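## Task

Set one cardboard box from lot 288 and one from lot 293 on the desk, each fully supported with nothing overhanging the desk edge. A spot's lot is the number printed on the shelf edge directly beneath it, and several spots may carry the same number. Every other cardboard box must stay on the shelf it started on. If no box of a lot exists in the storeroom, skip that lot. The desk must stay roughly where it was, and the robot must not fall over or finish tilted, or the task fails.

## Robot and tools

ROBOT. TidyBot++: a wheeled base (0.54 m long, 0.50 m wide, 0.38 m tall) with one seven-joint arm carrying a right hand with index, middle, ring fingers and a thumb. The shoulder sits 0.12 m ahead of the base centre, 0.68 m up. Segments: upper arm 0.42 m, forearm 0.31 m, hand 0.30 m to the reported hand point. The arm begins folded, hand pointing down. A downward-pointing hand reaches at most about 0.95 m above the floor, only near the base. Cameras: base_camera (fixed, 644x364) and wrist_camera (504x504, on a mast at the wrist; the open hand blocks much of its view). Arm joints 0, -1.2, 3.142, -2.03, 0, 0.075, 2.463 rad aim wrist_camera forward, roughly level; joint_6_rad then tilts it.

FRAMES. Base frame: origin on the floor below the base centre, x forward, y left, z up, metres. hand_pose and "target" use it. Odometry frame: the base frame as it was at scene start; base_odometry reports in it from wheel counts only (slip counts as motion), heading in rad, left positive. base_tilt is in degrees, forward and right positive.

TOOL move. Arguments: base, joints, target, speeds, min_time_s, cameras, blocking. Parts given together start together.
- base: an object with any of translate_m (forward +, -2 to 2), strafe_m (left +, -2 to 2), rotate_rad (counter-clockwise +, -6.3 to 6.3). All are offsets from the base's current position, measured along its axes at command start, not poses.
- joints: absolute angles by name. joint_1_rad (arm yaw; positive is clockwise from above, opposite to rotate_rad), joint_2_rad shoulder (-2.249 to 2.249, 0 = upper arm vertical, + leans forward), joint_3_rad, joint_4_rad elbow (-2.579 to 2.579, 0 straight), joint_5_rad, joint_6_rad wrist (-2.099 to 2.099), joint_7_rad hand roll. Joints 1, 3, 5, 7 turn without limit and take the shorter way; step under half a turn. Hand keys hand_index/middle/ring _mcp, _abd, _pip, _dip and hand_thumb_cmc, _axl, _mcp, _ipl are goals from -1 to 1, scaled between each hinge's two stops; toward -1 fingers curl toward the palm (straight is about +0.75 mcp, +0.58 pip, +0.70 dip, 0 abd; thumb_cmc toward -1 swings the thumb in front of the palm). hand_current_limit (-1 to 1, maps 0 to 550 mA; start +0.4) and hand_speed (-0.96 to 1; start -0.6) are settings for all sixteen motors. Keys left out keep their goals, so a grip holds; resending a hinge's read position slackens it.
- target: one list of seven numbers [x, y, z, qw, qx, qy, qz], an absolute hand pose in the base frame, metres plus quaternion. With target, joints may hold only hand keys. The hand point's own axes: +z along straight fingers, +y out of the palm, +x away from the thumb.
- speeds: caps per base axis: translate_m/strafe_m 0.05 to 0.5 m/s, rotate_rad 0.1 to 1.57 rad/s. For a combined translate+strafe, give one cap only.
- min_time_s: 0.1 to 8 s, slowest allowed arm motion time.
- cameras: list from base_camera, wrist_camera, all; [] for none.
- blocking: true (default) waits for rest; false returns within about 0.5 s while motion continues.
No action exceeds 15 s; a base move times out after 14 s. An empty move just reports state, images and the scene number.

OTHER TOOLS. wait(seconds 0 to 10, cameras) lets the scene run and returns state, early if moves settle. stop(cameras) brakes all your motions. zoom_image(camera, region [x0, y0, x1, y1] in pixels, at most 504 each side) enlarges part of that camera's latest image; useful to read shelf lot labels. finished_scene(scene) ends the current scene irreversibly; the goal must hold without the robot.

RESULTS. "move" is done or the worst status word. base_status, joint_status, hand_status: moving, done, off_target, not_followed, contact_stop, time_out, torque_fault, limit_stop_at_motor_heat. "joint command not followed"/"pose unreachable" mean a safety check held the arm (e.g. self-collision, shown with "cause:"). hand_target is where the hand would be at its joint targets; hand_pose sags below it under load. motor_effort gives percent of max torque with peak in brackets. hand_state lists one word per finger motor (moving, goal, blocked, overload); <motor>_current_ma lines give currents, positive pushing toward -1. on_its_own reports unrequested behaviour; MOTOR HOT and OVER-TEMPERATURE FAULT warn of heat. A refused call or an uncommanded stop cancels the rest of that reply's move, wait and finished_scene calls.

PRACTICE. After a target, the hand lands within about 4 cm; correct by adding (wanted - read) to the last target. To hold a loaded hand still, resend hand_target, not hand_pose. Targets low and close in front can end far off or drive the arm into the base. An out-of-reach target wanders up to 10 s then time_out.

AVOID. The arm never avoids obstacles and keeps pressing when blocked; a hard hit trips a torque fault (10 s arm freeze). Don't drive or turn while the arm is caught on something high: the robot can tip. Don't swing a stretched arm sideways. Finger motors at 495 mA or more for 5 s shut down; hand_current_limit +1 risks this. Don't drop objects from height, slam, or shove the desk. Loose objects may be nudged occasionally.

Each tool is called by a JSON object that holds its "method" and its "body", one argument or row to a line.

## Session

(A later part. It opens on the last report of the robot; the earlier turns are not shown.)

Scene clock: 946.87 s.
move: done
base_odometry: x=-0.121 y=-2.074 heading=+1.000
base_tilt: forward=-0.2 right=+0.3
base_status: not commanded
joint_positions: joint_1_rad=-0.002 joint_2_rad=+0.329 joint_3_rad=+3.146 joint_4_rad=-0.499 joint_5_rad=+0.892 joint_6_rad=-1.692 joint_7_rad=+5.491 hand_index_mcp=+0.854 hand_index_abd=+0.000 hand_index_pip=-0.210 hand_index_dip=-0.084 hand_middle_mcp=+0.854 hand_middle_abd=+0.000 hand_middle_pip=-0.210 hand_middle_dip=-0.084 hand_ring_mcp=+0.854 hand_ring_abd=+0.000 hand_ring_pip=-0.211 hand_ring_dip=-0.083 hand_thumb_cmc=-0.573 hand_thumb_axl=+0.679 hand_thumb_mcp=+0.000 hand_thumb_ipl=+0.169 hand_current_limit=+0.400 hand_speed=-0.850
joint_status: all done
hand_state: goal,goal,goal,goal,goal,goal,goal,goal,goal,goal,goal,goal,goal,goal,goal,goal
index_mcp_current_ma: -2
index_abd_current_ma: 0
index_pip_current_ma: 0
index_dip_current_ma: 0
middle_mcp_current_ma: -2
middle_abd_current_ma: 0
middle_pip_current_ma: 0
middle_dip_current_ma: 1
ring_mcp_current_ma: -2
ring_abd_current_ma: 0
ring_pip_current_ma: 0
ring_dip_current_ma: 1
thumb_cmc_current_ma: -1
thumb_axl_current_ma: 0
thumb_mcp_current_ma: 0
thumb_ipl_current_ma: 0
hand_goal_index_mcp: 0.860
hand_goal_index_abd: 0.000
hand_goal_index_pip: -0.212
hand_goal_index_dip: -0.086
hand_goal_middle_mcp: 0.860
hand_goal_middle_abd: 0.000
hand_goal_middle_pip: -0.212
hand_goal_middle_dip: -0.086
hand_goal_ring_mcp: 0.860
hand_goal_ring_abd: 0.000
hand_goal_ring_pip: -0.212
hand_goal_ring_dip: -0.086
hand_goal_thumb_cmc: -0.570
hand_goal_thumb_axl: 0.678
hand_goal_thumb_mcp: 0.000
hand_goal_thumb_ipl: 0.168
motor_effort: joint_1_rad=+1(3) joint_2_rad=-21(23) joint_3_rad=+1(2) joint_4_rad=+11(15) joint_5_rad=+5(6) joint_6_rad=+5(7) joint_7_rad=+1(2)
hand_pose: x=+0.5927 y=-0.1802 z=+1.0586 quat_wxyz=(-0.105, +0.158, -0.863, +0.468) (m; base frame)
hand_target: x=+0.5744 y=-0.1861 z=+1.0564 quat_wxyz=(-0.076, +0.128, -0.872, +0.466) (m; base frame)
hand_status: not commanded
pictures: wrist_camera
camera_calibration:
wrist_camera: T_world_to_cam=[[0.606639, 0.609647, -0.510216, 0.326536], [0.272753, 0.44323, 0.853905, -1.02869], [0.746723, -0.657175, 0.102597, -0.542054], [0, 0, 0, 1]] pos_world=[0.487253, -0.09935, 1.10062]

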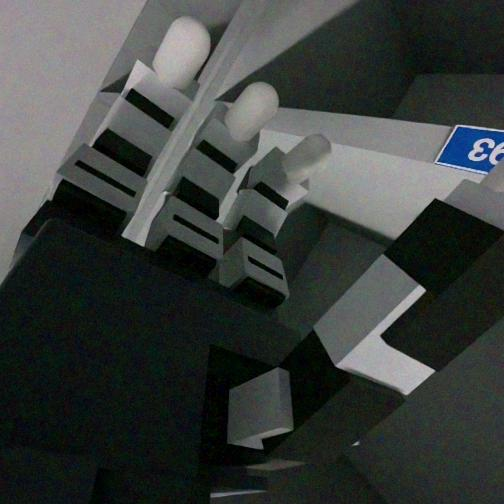

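{"method": "move", "body": {
  "base": {"translate_m": 0.204, "strafe_m": -0.065, "rotate_rad": 0.0},
  "speeds": {"translate_m": 0.2},
  "cameras": ["wrist_camera", "base_camera"]
}}

{"method": "zoom_image", "body": {
  "camera": "wrist_camera",
  "region": [120, 0, 504, 300]
}}

Scene clock: 970.00 s.
move: done
base_odometry: x=+0.045 y=-1.938 heading=+0.999
base_tilt: forward=-0.2 right=+0.3
base_status: done
joint_positions: joint_1_rad=-0.002 joint_2_rad=+0.345 joint_3_rad=+3.146 joint_4_rad=-0.496 joint_5_rad=+0.896 joint_6_rad=-1.699 joint_7_rad=+5.491 hand_index_mcp=+0.854 hand_index_abd=+0.000 hand_index_pip=-0.210 hand_index_dip=-0.084 hand_middle_mcp=+0.854 hand_middle_abd=+0.000 hand_middle_pip=-0.210 hand_middle_dip=-0.084 hand_ring_mcp=+0.854 hand_ring_abd=+0.000 hand_ring_pip=-0.211 hand_ring_dip=-0.083 hand_thumb_cmc=-0.572 hand_thumb_axl=+0.679 hand_thumb_mcp=+0.000 hand_thumb_ipl=+0.169 hand_current_limit=+0.400 hand_speed=-0.850
joint_status: not commanded
hand_state: goal,goal,goal,goal,goal,goal,goal,goal,goal,goal,goal,goal,goal,goal,goal,goal
index_mcp_current_ma: -3
index_abd_current_ma: 0
index_pip_current_ma: 0
index_dip_current_ma: 0
middle_mcp_current_ma: -2
middle_abd_current_ma: 0
middle_pip_current_ma: 0
middle_dip_current_ma: 1
ring_mcp_current_ma: -2
ring_abd_current_ma: 0
ring_pip_current_ma: 0
ring_dip_current_ma: 1
thumb_cmc_current_ma: 0
thumb_axl_current_ma: 0
thumb_mcp_current_ma: 0
thumb_ipl_current_ma: 0
hand_goal_index_mcp: 0.860
hand_goal_index_abd: 0.000
hand_goal_index_pip: -0.212
hand_goal_index_dip: -0.086
hand_goal_middle_mcp: 0.860
hand_goal_middle_abd: 0.000
hand_goal_middle_pip: -0.212
hand_goal_middle_dip: -0.086
hand_goal_ring_mcp: 0.860
hand_goal_ring_abd: 0.000
hand_goal_ring_pip: -0.212
hand_goal_ring_dip: -0.086
hand_goal_thumb_cmc: -0.570
hand_goal_thumb_axl: 0.678
hand_goal_thumb_mcp: 0.000
hand_goal_thumb_ipl: 0.168
motor_effort: joint_1_rad=+1(2) joint_2_rad=-22(25) joint_3_rad=+1(2) joint_4_rad=+11(12) joint_5_rad=+5(5) joint_6_rad=+5(6) joint_7_rad=+0(1)
hand_pose: x=+0.5965 y=-0.1807 z=+1.0521 quat_wxyz=(-0.097, +0.159, -0.865, +0.467) (m; base frame)
hand_target: x=+0.5744 y=-0.1861 z=+1.0564 quat_wxyz=(-0.076, +0.128, -0.872, +0.466) (m; base frame)
hand_status: not commanded
pictures: base_camera, wrist_camera
camera_calibration:
wrist_camera: T_world_to_cam=[[0.602298, 0.606393, -0.519158, 0.332637], [0.288683, 0.44088, 0.849875, -1.02957], [0.744244, -0.66175, 0.0904851, -0.531082], [0, 0, 0, 1]] pos_world=[0.492127, -0.0992377, 1.09575]

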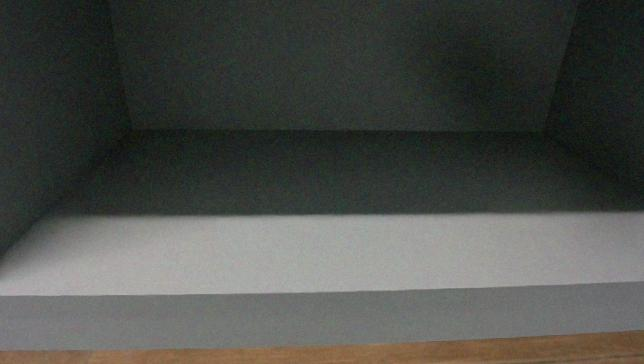

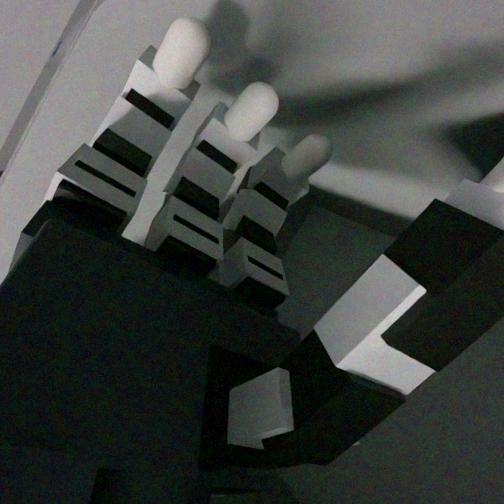

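Scaled by 1.312 from the camera's 504x504 image, which has a finer 720x720 frame.

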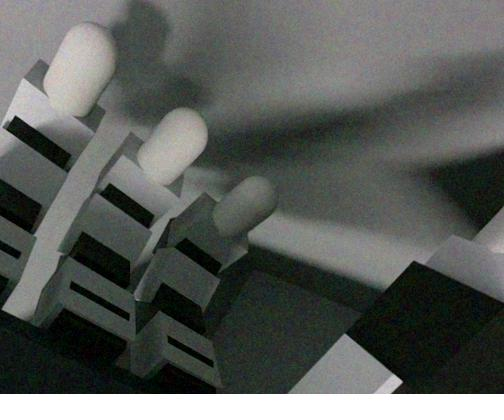

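{"method": "move", "body": {
  "base": {"translate_m": 0.062, "strafe_m": 0.027},
  "speeds": {"translate_m": 0.1},
  "cameras": ["wrist_camera"]
}}

{"method": "zoom_image", "body": {
  "camera": "wrist_camera",
  "region": [304, 0, 504, 200]
}}

Scene clock: 995.60 s.
move: done
base_odometry: x=+0.056 y=-1.871 heading=+0.999
base_tilt: forward=-0.2 right=+0.3
base_status: done
joint_positions: joint_1_rad=-0.002 joint_2_rad=+0.345 joint_3_rad=+3.146 joint_4_rad=-0.495 joint_5_rad=+0.898 joint_6_rad=-1.699 joint_7_rad=+5.491 hand_index_mcp=+0.854 hand_index_abd=+0.000 hand_index_pip=-0.210 hand_index_dip=-0.084 hand_middle_mcp=+0.854 hand_middle_abd=+0.000 hand_middle_pip=-0.210 hand_middle_dip=-0.084 hand_ring_mcp=+0.854 hand_ring_abd=+0.000 hand_ring_pip=-0.211 hand_ring_dip=-0.083 hand_thumb_cmc=-0.575 hand_thumb_axl=+0.678 hand_thumb_mcp=+0.000 hand_thumb_ipl=+0.169 hand_current_limit=+0.400 hand_speed=-0.850
joint_status: not commanded
hand_state: goal,goal,goal,goal,goal,goal,goal,goal,goal,goal,goal,goal,goal,goal,goal,goal
index_mcp_current_ma: -3
index_abd_current_ma: 0
index_pip_current_ma: 0
index_dip_current_ma: 0
middle_mcp_current_ma: -3
middle_abd_current_ma: 0
middle_pip_current_ma: 0
middle_dip_current_ma: 1
ring_mcp_current_ma: -2
ring_abd_current_ma: 0
ring_pip_current_ma: 0
ring_dip_current_ma: 1
thumb_cmc_current_ma: -2
thumb_axl_current_ma: 0
thumb_mcp_current_ma: 0
thumb_ipl_current_ma: 0
hand_goal_index_mcp: 0.860
hand_goal_index_abd: 0.000
hand_goal_index_pip: -0.212
hand_goal_index_dip: -0.086
hand_goal_middle_mcp: 0.860
hand_goal_middle_abd: 0.000
hand_goal_middle_pip: -0.212
hand_goal_middle_dip: -0.086
hand_goal_ring_mcp: 0.860
hand_goal_ring_abd: 0.000
hand_goal_ring_pip: -0.212
hand_goal_ring_dip: -0.086
hand_goal_thumb_cmc: -0.570
hand_goal_thumb_axl: 0.678
hand_goal_thumb_mcp: 0.000
hand_goal_thumb_ipl: 0.168
motor_effort: joint_1_rad=+0(2) joint_2_rad=-22(24) joint_3_rad=+1(2) joint_4_rad=+10(12) joint_5_rad=+5(5) joint_6_rad=+5(6) joint_7_rad=+1(1)
hand_pose: x=+0.5963 y=-0.1813 z=+1.0521 quat_wxyz=(-0.096, +0.158, -0.864, +0.467) (m; base frame)
hand_target: x=+0.5744 y=-0.1861 z=+1.0564 quat_wxyz=(-0.076, +0.128, -0.872, +0.466) (m; base frame)
hand_status: not commanded
pictures: wrist_camera
camera_calibration:
wrist_camera: T_world_to_cam=[[0.603208, 0.604366, -0.520464, 0.333601], [0.290228, 0.441491, 0.849031, -1.02921], [0.742905, -0.663196, 0.0909065, -0.531224], [0, 0, 0, 1]] pos_world=[0.492124, -0.0995357, 1.09575]

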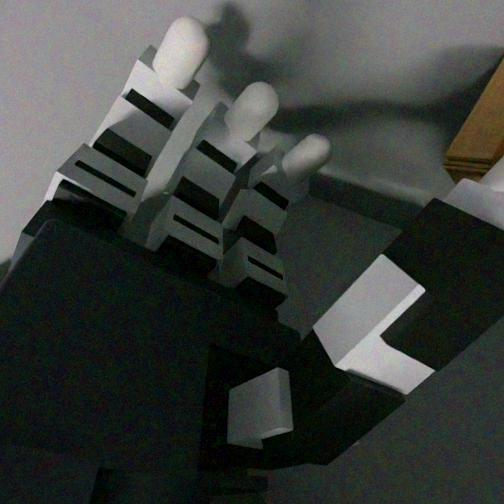

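Scaled by 2.520 from the camera's 504x504 image, which has a finer 720x720 frame.

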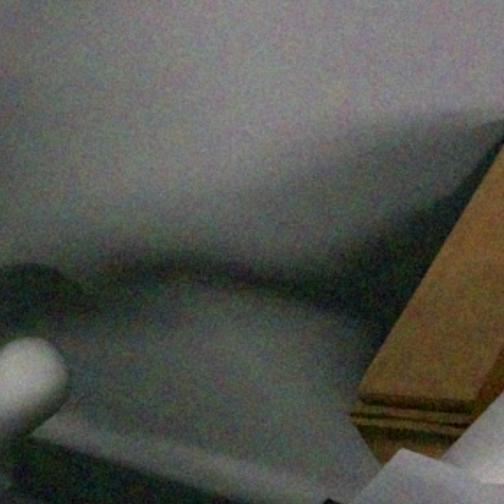

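{"method": "move", "body": {
  "base": {"translate_m": -0.077, "strafe_m": 0.022},
  "speeds": {"translate_m": 0.1},
  "cameras": ["wrist_camera"]
}}

{"method": "zoom_image", "body": {
  "camera": "wrist_camera",
  "region": [304, 0, 504, 200]
}}

Scene clock: 1053.63 s.
move: done
base_odometry: x=-0.005 y=-1.924 heading=+0.999
base_tilt: forward=-0.2 right=+0.3
base_status: done
joint_positions: joint_1_rad=-0.002 joint_2_rad=+0.347 joint_3_rad=+3.146 joint_4_rad=-0.495 joint_5_rad=+0.898 joint_6_rad=-1.701 joint_7_rad=+5.491 hand_index_mcp=+0.854 hand_index_abd=+0.000 hand_index_pip=-0.210 hand_index_dip=-0.084 hand_middle_mcp=+0.854 hand_middle_abd=+0.000 hand_middle_pip=-0.210 hand_middle_dip=-0.084 hand_ring_mcp=+0.854 hand_ring_abd=+0.000 hand_ring_pip=-0.211 hand_ring_dip=-0.083 hand_thumb_cmc=-0.572 hand_thumb_axl=+0.678 hand_thumb_mcp=+0.000 hand_thumb_ipl=+0.169 hand_current_limit=+0.400 hand_speed=-0.850
joint_status: not commanded
hand_state: goal,goal,goal,goal,goal,goal,goal,goal,goal,goal,goal,goal,goal,goal,goal,goal
index_mcp_current_ma: -3
index_abd_current_ma: 0
index_pip_current_ma: 0
index_dip_current_ma: 0
middle_mcp_current_ma: -3
middle_abd_current_ma: 0
middle_pip_current_ma: 0
middle_dip_current_ma: 1
ring_mcp_current_ma: -2
ring_abd_current_ma: 0
ring_pip_current_ma: 0
ring_dip_current_ma: 1
thumb_cmc_current_ma: -1
thumb_axl_current_ma: 0
thumb_mcp_current_ma: 0
thumb_ipl_current_ma: 0
hand_goal_index_mcp: 0.860
hand_goal_index_abd: 0.000
hand_goal_index_pip: -0.212
hand_goal_index_dip: -0.086
hand_goal_middle_mcp: 0.860
hand_goal_middle_abd: 0.000
hand_goal_middle_pip: -0.212
hand_goal_middle_dip: -0.086
hand_goal_ring_mcp: 0.860
hand_goal_ring_abd: 0.000
hand_goal_ring_pip: -0.212
hand_goal_ring_dip: -0.086
hand_goal_thumb_cmc: -0.570
hand_goal_thumb_axl: 0.678
hand_goal_thumb_mcp: 0.000
hand_goal_thumb_ipl: 0.168
motor_effort: joint_1_rad=+0(2) joint_2_rad=-22(27) joint_3_rad=+1(2) joint_4_rad=+11(12) joint_5_rad=+5(5) joint_6_rad=+5(6) joint_7_rad=+0(1)
hand_pose: x=+0.5964 y=-0.1813 z=+1.0515 quat_wxyz=(-0.096, +0.158, -0.865, +0.467) (m; base frame)
hand_target: x=+0.5744 y=-0.1861 z=+1.0564 quat_wxyz=(-0.076, +0.128, -0.872, +0.466) (m; base frame)
hand_status: not commanded
pictures: wrist_camera
camera_calibration:
wrist_camera: T_world_to_cam=[[0.603036, 0.603909, -0.521193, 0.333991], [0.291938, 0.440958, 0.848721, -1.02956], [0.742375, -0.663965, 0.0896101, -0.529736], [0, 0, 0, 1]] pos_world=[0.492422, -0.0994334, 1.09535]

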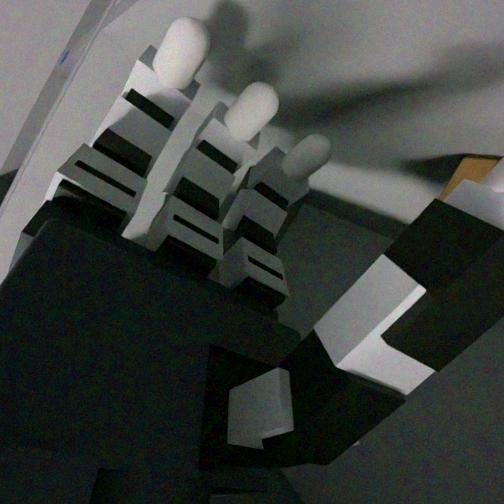

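Scaled by 2.520 from the camera's 504x504 image, which has a finer 720x720 frame.

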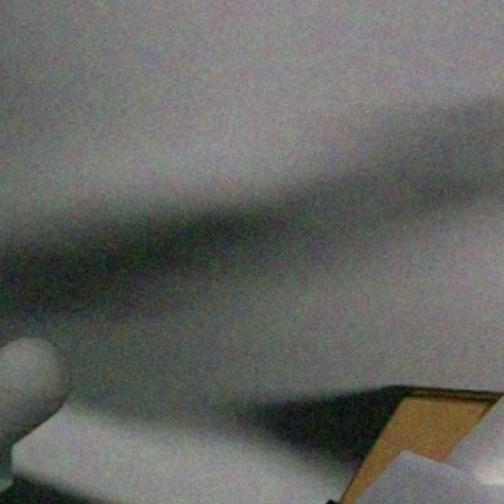

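{"method": "move", "body": {
  "base": {"translate_m": 0.068, "strafe_m": 0.032},
  "speeds": {"translate_m": 0.1},
  "cameras": ["wrist_camera"]
}}

{"method": "zoom_image", "body": {
  "camera": "wrist_camera",
  "region": [304, 0, 504, 200]
}}

Scene clock: 1068.80 s.
move: done
base_odometry: x=+0.005 y=-1.849 heading=+0.999
base_tilt: forward=-0.2 right=+0.3
base_status: done
joint_positions: joint_1_rad=-0.002 joint_2_rad=+0.347 joint_3_rad=+3.146 joint_4_rad=-0.494 joint_5_rad=+0.900 joint_6_rad=-1.701 joint_7_rad=+5.491 hand_index_mcp=+0.853 hand_index_abd=+0.000 hand_index_pip=-0.210 hand_index_dip=-0.084 hand_middle_mcp=+0.854 hand_middle_abd=+0.000 hand_middle_pip=-0.210 hand_middle_dip=-0.084 hand_ring_mcp=+0.854 hand_ring_abd=+0.000 hand_ring_pip=-0.211 hand_ring_dip=-0.083 hand_thumb_cmc=-0.572 hand_thumb_axl=+0.678 hand_thumb_mcp=+0.000 hand_thumb_ipl=+0.169 hand_current_limit=+0.400 hand_speed=-0.850
joint_status: not commanded
hand_state: goal,goal,goal,goal,goal,goal,goal,goal,goal,goal,goal,goal,goal,goal,goal,goal
index_mcp_current_ma: -3
index_abd_current_ma: 0
index_pip_current_ma: 0
index_dip_current_ma: 0
middle_mcp_current_ma: -3
middle_abd_current_ma: 0
middle_pip_current_ma: 0
middle_dip_current_ma: 1
ring_mcp_current_ma: -3
ring_abd_current_ma: 0
ring_pip_current_ma: 0
ring_dip_current_ma: 1
thumb_cmc_current_ma: 0
thumb_axl_current_ma: 0
thumb_mcp_current_ma: 0
thumb_ipl_current_ma: 0
hand_goal_index_mcp: 0.860
hand_goal_index_abd: 0.000
hand_goal_index_pip: -0.212
hand_goal_index_dip: -0.086
hand_goal_middle_mcp: 0.860
hand_goal_middle_abd: 0.000
hand_goal_middle_pip: -0.212
hand_goal_middle_dip: -0.086
hand_goal_ring_mcp: 0.860
hand_goal_ring_abd: 0.000
hand_goal_ring_pip: -0.212
hand_goal_ring_dip: -0.086
hand_goal_thumb_cmc: -0.570
hand_goal_thumb_axl: 0.678
hand_goal_thumb_mcp: 0.000
hand_goal_thumb_ipl: 0.168
motor_effort: joint_1_rad=+0(3) joint_2_rad=-22(25) joint_3_rad=+1(2) joint_4_rad=+11(11) joint_5_rad=+5(5) joint_6_rad=+5(6) joint_7_rad=+0(1)
hand_pose: x=+0.5962 y=-0.1818 z=+1.0516 quat_wxyz=(-0.095, +0.158, -0.865, +0.468) (m; base frame)
hand_target: x=+0.5744 y=-0.1861 z=+1.0564 quat_wxyz=(-0.076, +0.128, -0.872, +0.466) (m; base frame)
hand_status: not commanded
pictures: wrist_camera
camera_calibration:
wrist_camera: T_world_to_cam=[[0.603831, 0.602379, -0.522042, 0.33456], [0.292894, 0.441432, 0.848145, -1.02922], [0.741351, -0.665039, 0.0901169, -0.530092], [0, 0, 0, 1]] pos_world=[0.49242, -0.0997319, 1.09536]

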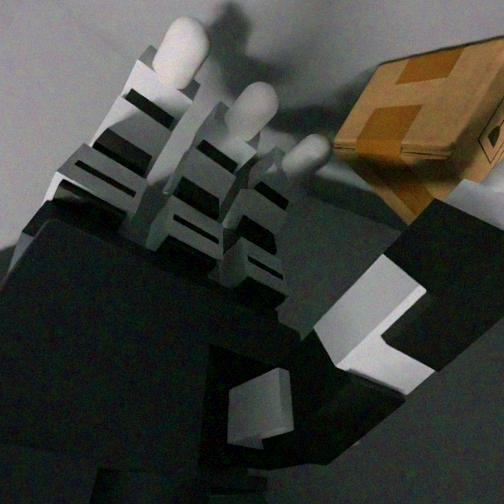

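Scaled by 2.520 from the camera's 504x504 image, which has a finer 720x720 frame.

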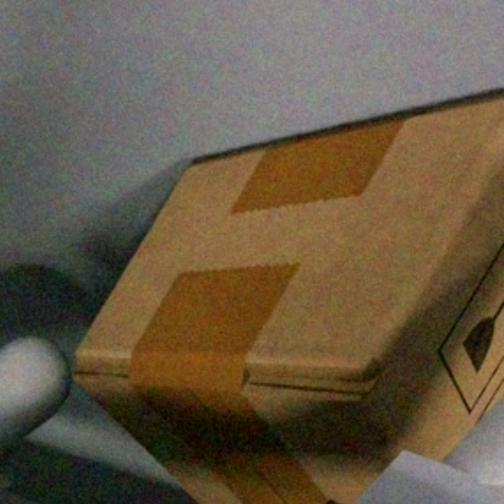

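{"method": "move", "body": {
  "base": {"translate_m": 0.049, "strafe_m": 0.022},
  "speeds": {"translate_m": 0.1},
  "cameras": ["wrist_camera"]
}}

{"method": "zoom_image", "body": {
  "camera": "wrist_camera",
  "region": [254, 0, 504, 250]
}}

Scene clock: 1088.07 s.
move: done
base_odometry: x=+0.013 y=-1.796 heading=+1.000
base_tilt: forward=-0.2 right=+0.3
base_status: done
joint_positions: joint_1_rad=-0.001 joint_2_rad=+0.348 joint_3_rad=+3.146 joint_4_rad=-0.494 joint_5_rad=+0.901 joint_6_rad=-1.701 joint_7_rad=+5.491 hand_index_mcp=+0.853 hand_index_abd=+0.000 hand_index_pip=-0.210 hand_index_dip=-0.084 hand_middle_mcp=+0.854 hand_middle_abd=+0.000 hand_middle_pip=-0.210 hand_middle_dip=-0.084 hand_ring_mcp=+0.854 hand_ring_abd=+0.000 hand_ring_pip=-0.211 hand_ring_dip=-0.083 hand_thumb_cmc=-0.572 hand_thumb_axl=+0.678 hand_thumb_mcp=+0.000 hand_thumb_ipl=+0.169 hand_current_limit=+0.400 hand_speed=-0.850
joint_status: not commanded
hand_state: goal,goal,goal,goal,goal,goal,goal,goal,goal,goal,goal,goal,goal,goal,goal,goal
index_mcp_current_ma: -3
index_abd_current_ma: 0
index_pip_current_ma: 0
index_dip_current_ma: 0
middle_mcp_current_ma: -3
middle_abd_current_ma: 0
middle_pip_current_ma: 0
middle_dip_current_ma: 1
ring_mcp_current_ma: -3
ring_abd_current_ma: 0
ring_pip_current_ma: 0
ring_dip_current_ma: 1
thumb_cmc_current_ma: 0
thumb_axl_current_ma: 0
thumb_mcp_current_ma: 0
thumb_ipl_current_ma: 0
hand_goal_index_mcp: 0.860
hand_goal_index_abd: 0.000
hand_goal_index_pip: -0.212
hand_goal_index_dip: -0.086
hand_goal_middle_mcp: 0.860
hand_goal_middle_abd: 0.000
hand_goal_middle_pip: -0.212
hand_goal_middle_dip: -0.086
hand_goal_ring_mcp: 0.860
hand_goal_ring_abd: 0.000
hand_goal_ring_pip: -0.212
hand_goal_ring_dip: -0.086
hand_goal_thumb_cmc: -0.570
hand_goal_thumb_axl: 0.678
hand_goal_thumb_mcp: 0.000
hand_goal_thumb_ipl: 0.168
motor_effort: joint_1_rad=+0(2) joint_2_rad=-22(25) joint_3_rad=+1(2) joint_4_rad=+10(12) joint_5_rad=+5(5) joint_6_rad=+5(6) joint_7_rad=+1(1)
hand_pose: x=+0.5965 y=-0.1819 z=+1.0514 quat_wxyz=(-0.094, +0.158, -0.865, +0.468) (m; base frame)
hand_target: x=+0.5744 y=-0.1861 z=+1.0564 quat_wxyz=(-0.076, +0.128, -0.872, +0.466) (m; base frame)
hand_status: not commanded
pictures: wrist_camera
camera_calibration:
wrist_camera: T_world_to_cam=[[0.603808, 0.60187, -0.522656, 0.335028], [0.293728, 0.441544, 0.847799, -1.02909], [0.74104, -0.665426, 0.0898218, -0.529849], [0, 0, 0, 1]] pos_world=[0.492619, -0.0998313, 1.09516]

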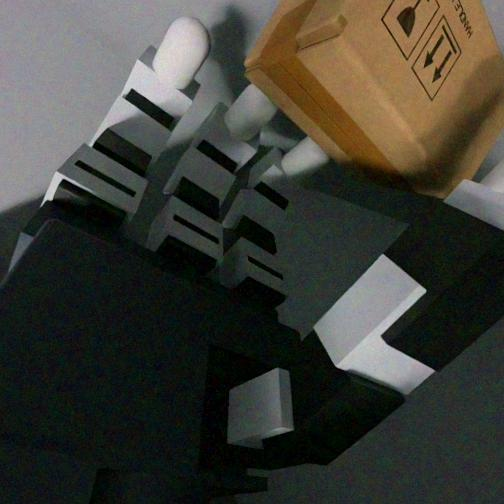

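Scaled by 2.016 from the camera's 504x504 image, which has a finer 720x720 frame.

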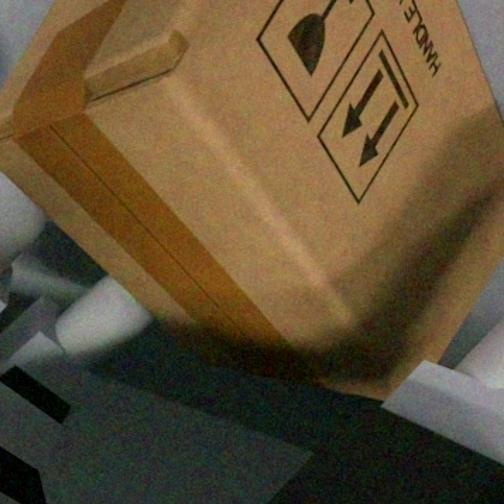

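{"method": "move", "body": {
  "joints": {"joint_2_rad": 0.318, "joint_4_rad": -0.576, "joint_6_rad": -1.60},
  "min_time_s": 2,
  "cameras": ["wrist_camera"]
}}

Scene clock: 1125.90 s.
move: done
base_odometry: x=+0.013 y=-1.796 heading=+1.000
base_tilt: forward=-0.2 right=+0.3
base_status: not commanded
joint_positions: joint_1_rad=-0.001 joint_2_rad=+0.347 joint_3_rad=+3.146 joint_4_rad=-0.540 joint_5_rad=+0.901 joint_6_rad=-1.682 joint_7_rad=+5.491 hand_index_mcp=+0.853 hand_index_abd=+0.000 hand_index_pip=-0.210 hand_index_dip=-0.084 hand_middle_mcp=+0.854 hand_middle_abd=+0.000 hand_middle_pip=-0.210 hand_middle_dip=-0.084 hand_ring_mcp=+0.854 hand_ring_abd=+0.000 hand_ring_pip=-0.211 hand_ring_dip=-0.083 hand_thumb_cmc=-0.572 hand_thumb_axl=+0.678 hand_thumb_mcp=+0.000 hand_thumb_ipl=+0.169 hand_current_limit=+0.400 hand_speed=-0.850
joint_status: all done
hand_state: goal,goal,goal,goal,goal,goal,goal,goal,goal,goal,goal,goal,goal,goal,goal,goal
index_mcp_current_ma: -3
index_abd_current_ma: 0
index_pip_current_ma: 0
index_dip_current_ma: 0
middle_mcp_current_ma: -3
middle_abd_current_ma: 0
middle_pip_current_ma: 0
middle_dip_current_ma: 1
ring_mcp_current_ma: -3
ring_abd_current_ma: 0
ring_pip_current_ma: 0
ring_dip_current_ma: 1
thumb_cmc_current_ma: 0
thumb_axl_current_ma: 0
thumb_mcp_current_ma: 0
thumb_ipl_current_ma: 0
hand_goal_index_mcp: 0.860
hand_goal_index_abd: 0.000
hand_goal_index_pip: -0.212
hand_goal_index_dip: -0.086
hand_goal_middle_mcp: 0.860
hand_goal_middle_abd: 0.000
hand_goal_middle_pip: -0.212
hand_goal_middle_dip: -0.086
hand_goal_ring_mcp: 0.860
hand_goal_ring_abd: 0.000
hand_goal_ring_pip: -0.212
hand_goal_ring_dip: -0.086
hand_goal_thumb_cmc: -0.570
hand_goal_thumb_axl: 0.678
hand_goal_thumb_mcp: 0.000
hand_goal_thumb_ipl: 0.168
motor_effort: joint_1_rad=+0(2) joint_2_rad=-22(23) joint_3_rad=+2(2) joint_4_rad=+11(12) joint_5_rad=+5(5) joint_6_rad=+5(6) joint_7_rad=+1(1)
hand_pose: x=+0.5994 y=-0.1832 z=+1.0396 quat_wxyz=(-0.082, +0.171, -0.863, +0.469) (m; base frame)
hand_target: x=+0.6047 y=-0.1967 z=+1.0599 quat_wxyz=(-0.102, +0.172, -0.842, +0.502) (m; base frame)
hand_status: not commanded
pictures: wrist_camera
camera_calibration:
wrist_camera: T_world_to_cam=[[0.57956, 0.603461, -0.547673, 0.368633], [0.315826, 0.453204, 0.833583, -1.01576], [0.751242, -0.65608, 0.0720705, -0.51771], [0, 0, 0, 1]] pos_world=[0.496085, -0.101766, 1.08593]

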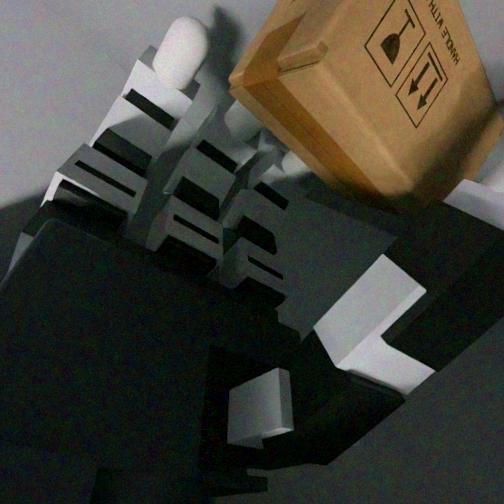

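{"method": "move", "body": {
  "joints": {"hand_thumb_cmc": -0.2, "hand_index_mcp": 0.56, "hand_middle_mcp": 0.56, "hand_thumb_mcp": 0.0},
  "cameras": ["wrist_camera"]
}}

Scene clock: 1132.43 s.
move: done
base_odometry: x=+0.013 y=-1.796 heading=+1.000
base_tilt: forward=-0.2 right=+0.3
base_status: not commanded
joint_positions: joint_1_rad=-0.001 joint_2_rad=+0.346 joint_3_rad=+3.146 joint_4_rad=-0.540 joint_5_rad=+0.901 joint_6_rad=-1.682 joint_7_rad=+5.491 hand_index_mcp=+0.559 hand_index_abd=+0.000 hand_index_pip=-0.210 hand_index_dip=-0.084 hand_middle_mcp=+0.559 hand_middle_abd=+0.000 hand_middle_pip=-0.210 hand_middle_dip=-0.084 hand_ring_mcp=+0.854 hand_ring_abd=+0.000 hand_ring_pip=-0.211 hand_ring_dip=-0.083 hand_thumb_cmc=-0.208 hand_thumb_axl=+0.678 hand_thumb_mcp=+0.000 hand_thumb_ipl=+0.169 hand_current_limit=+0.400 hand_speed=-0.850
joint_status: all done
hand_state: goal,goal,goal,goal,goal,goal,goal,goal,goal,goal,goal,goal,goal,goal,goal,goal
index_mcp_current_ma: 0
index_abd_current_ma: 0
index_pip_current_ma: 0
index_dip_current_ma: 0
middle_mcp_current_ma: 0
middle_abd_current_ma: 0
middle_pip_current_ma: 0
middle_dip_current_ma: 1
ring_mcp_current_ma: -3
ring_abd_current_ma: 0
ring_pip_current_ma: 0
ring_dip_current_ma: 1
thumb_cmc_current_ma: -4
thumb_axl_current_ma: 0
thumb_mcp_current_ma: 0
thumb_ipl_current_ma: 0
hand_goal_index_mcp: 0.560
hand_goal_index_abd: 0.000
hand_goal_index_pip: -0.212
hand_goal_index_dip: -0.086
hand_goal_middle_mcp: 0.560
hand_goal_middle_abd: 0.000
hand_goal_middle_pip: -0.212
hand_goal_middle_dip: -0.086
hand_goal_ring_mcp: 0.860
hand_goal_ring_abd: 0.000
hand_goal_ring_pip: -0.212
hand_goal_ring_dip: -0.086
hand_goal_thumb_cmc: -0.200
hand_goal_thumb_axl: 0.678
hand_goal_thumb_mcp: 0.000
hand_goal_thumb_ipl: 0.168
motor_effort: joint_1_rad=+1(1) joint_2_rad=-22(23) joint_3_rad=+1(2) joint_4_rad=+11(12) joint_5_rad=+5(5) joint_6_rad=+5(5) joint_7_rad=+0(1)
hand_pose: x=+0.5994 y=-0.1832 z=+1.0397 quat_wxyz=(-0.082, +0.171, -0.863, +0.469) (m; base frame)
hand_target: x=+0.6047 y=-0.1967 z=+1.0599 quat_wxyz=(-0.102, +0.172, -0.842, +0.502) (m; base frame)
hand_status: not commanded
pictures: wrist_camera
camera_calibration:
wrist_camera: T_world_to_cam=[[0.579571, 0.603492, -0.547627, 0.368695], [0.315611, 0.45333, 0.833596, -1.0157], [0.751324, -0.655965, 0.0722684, -0.518027], [0, 0, 0, 1]] pos_world=[0.496085, -0.101866, 1.08603]

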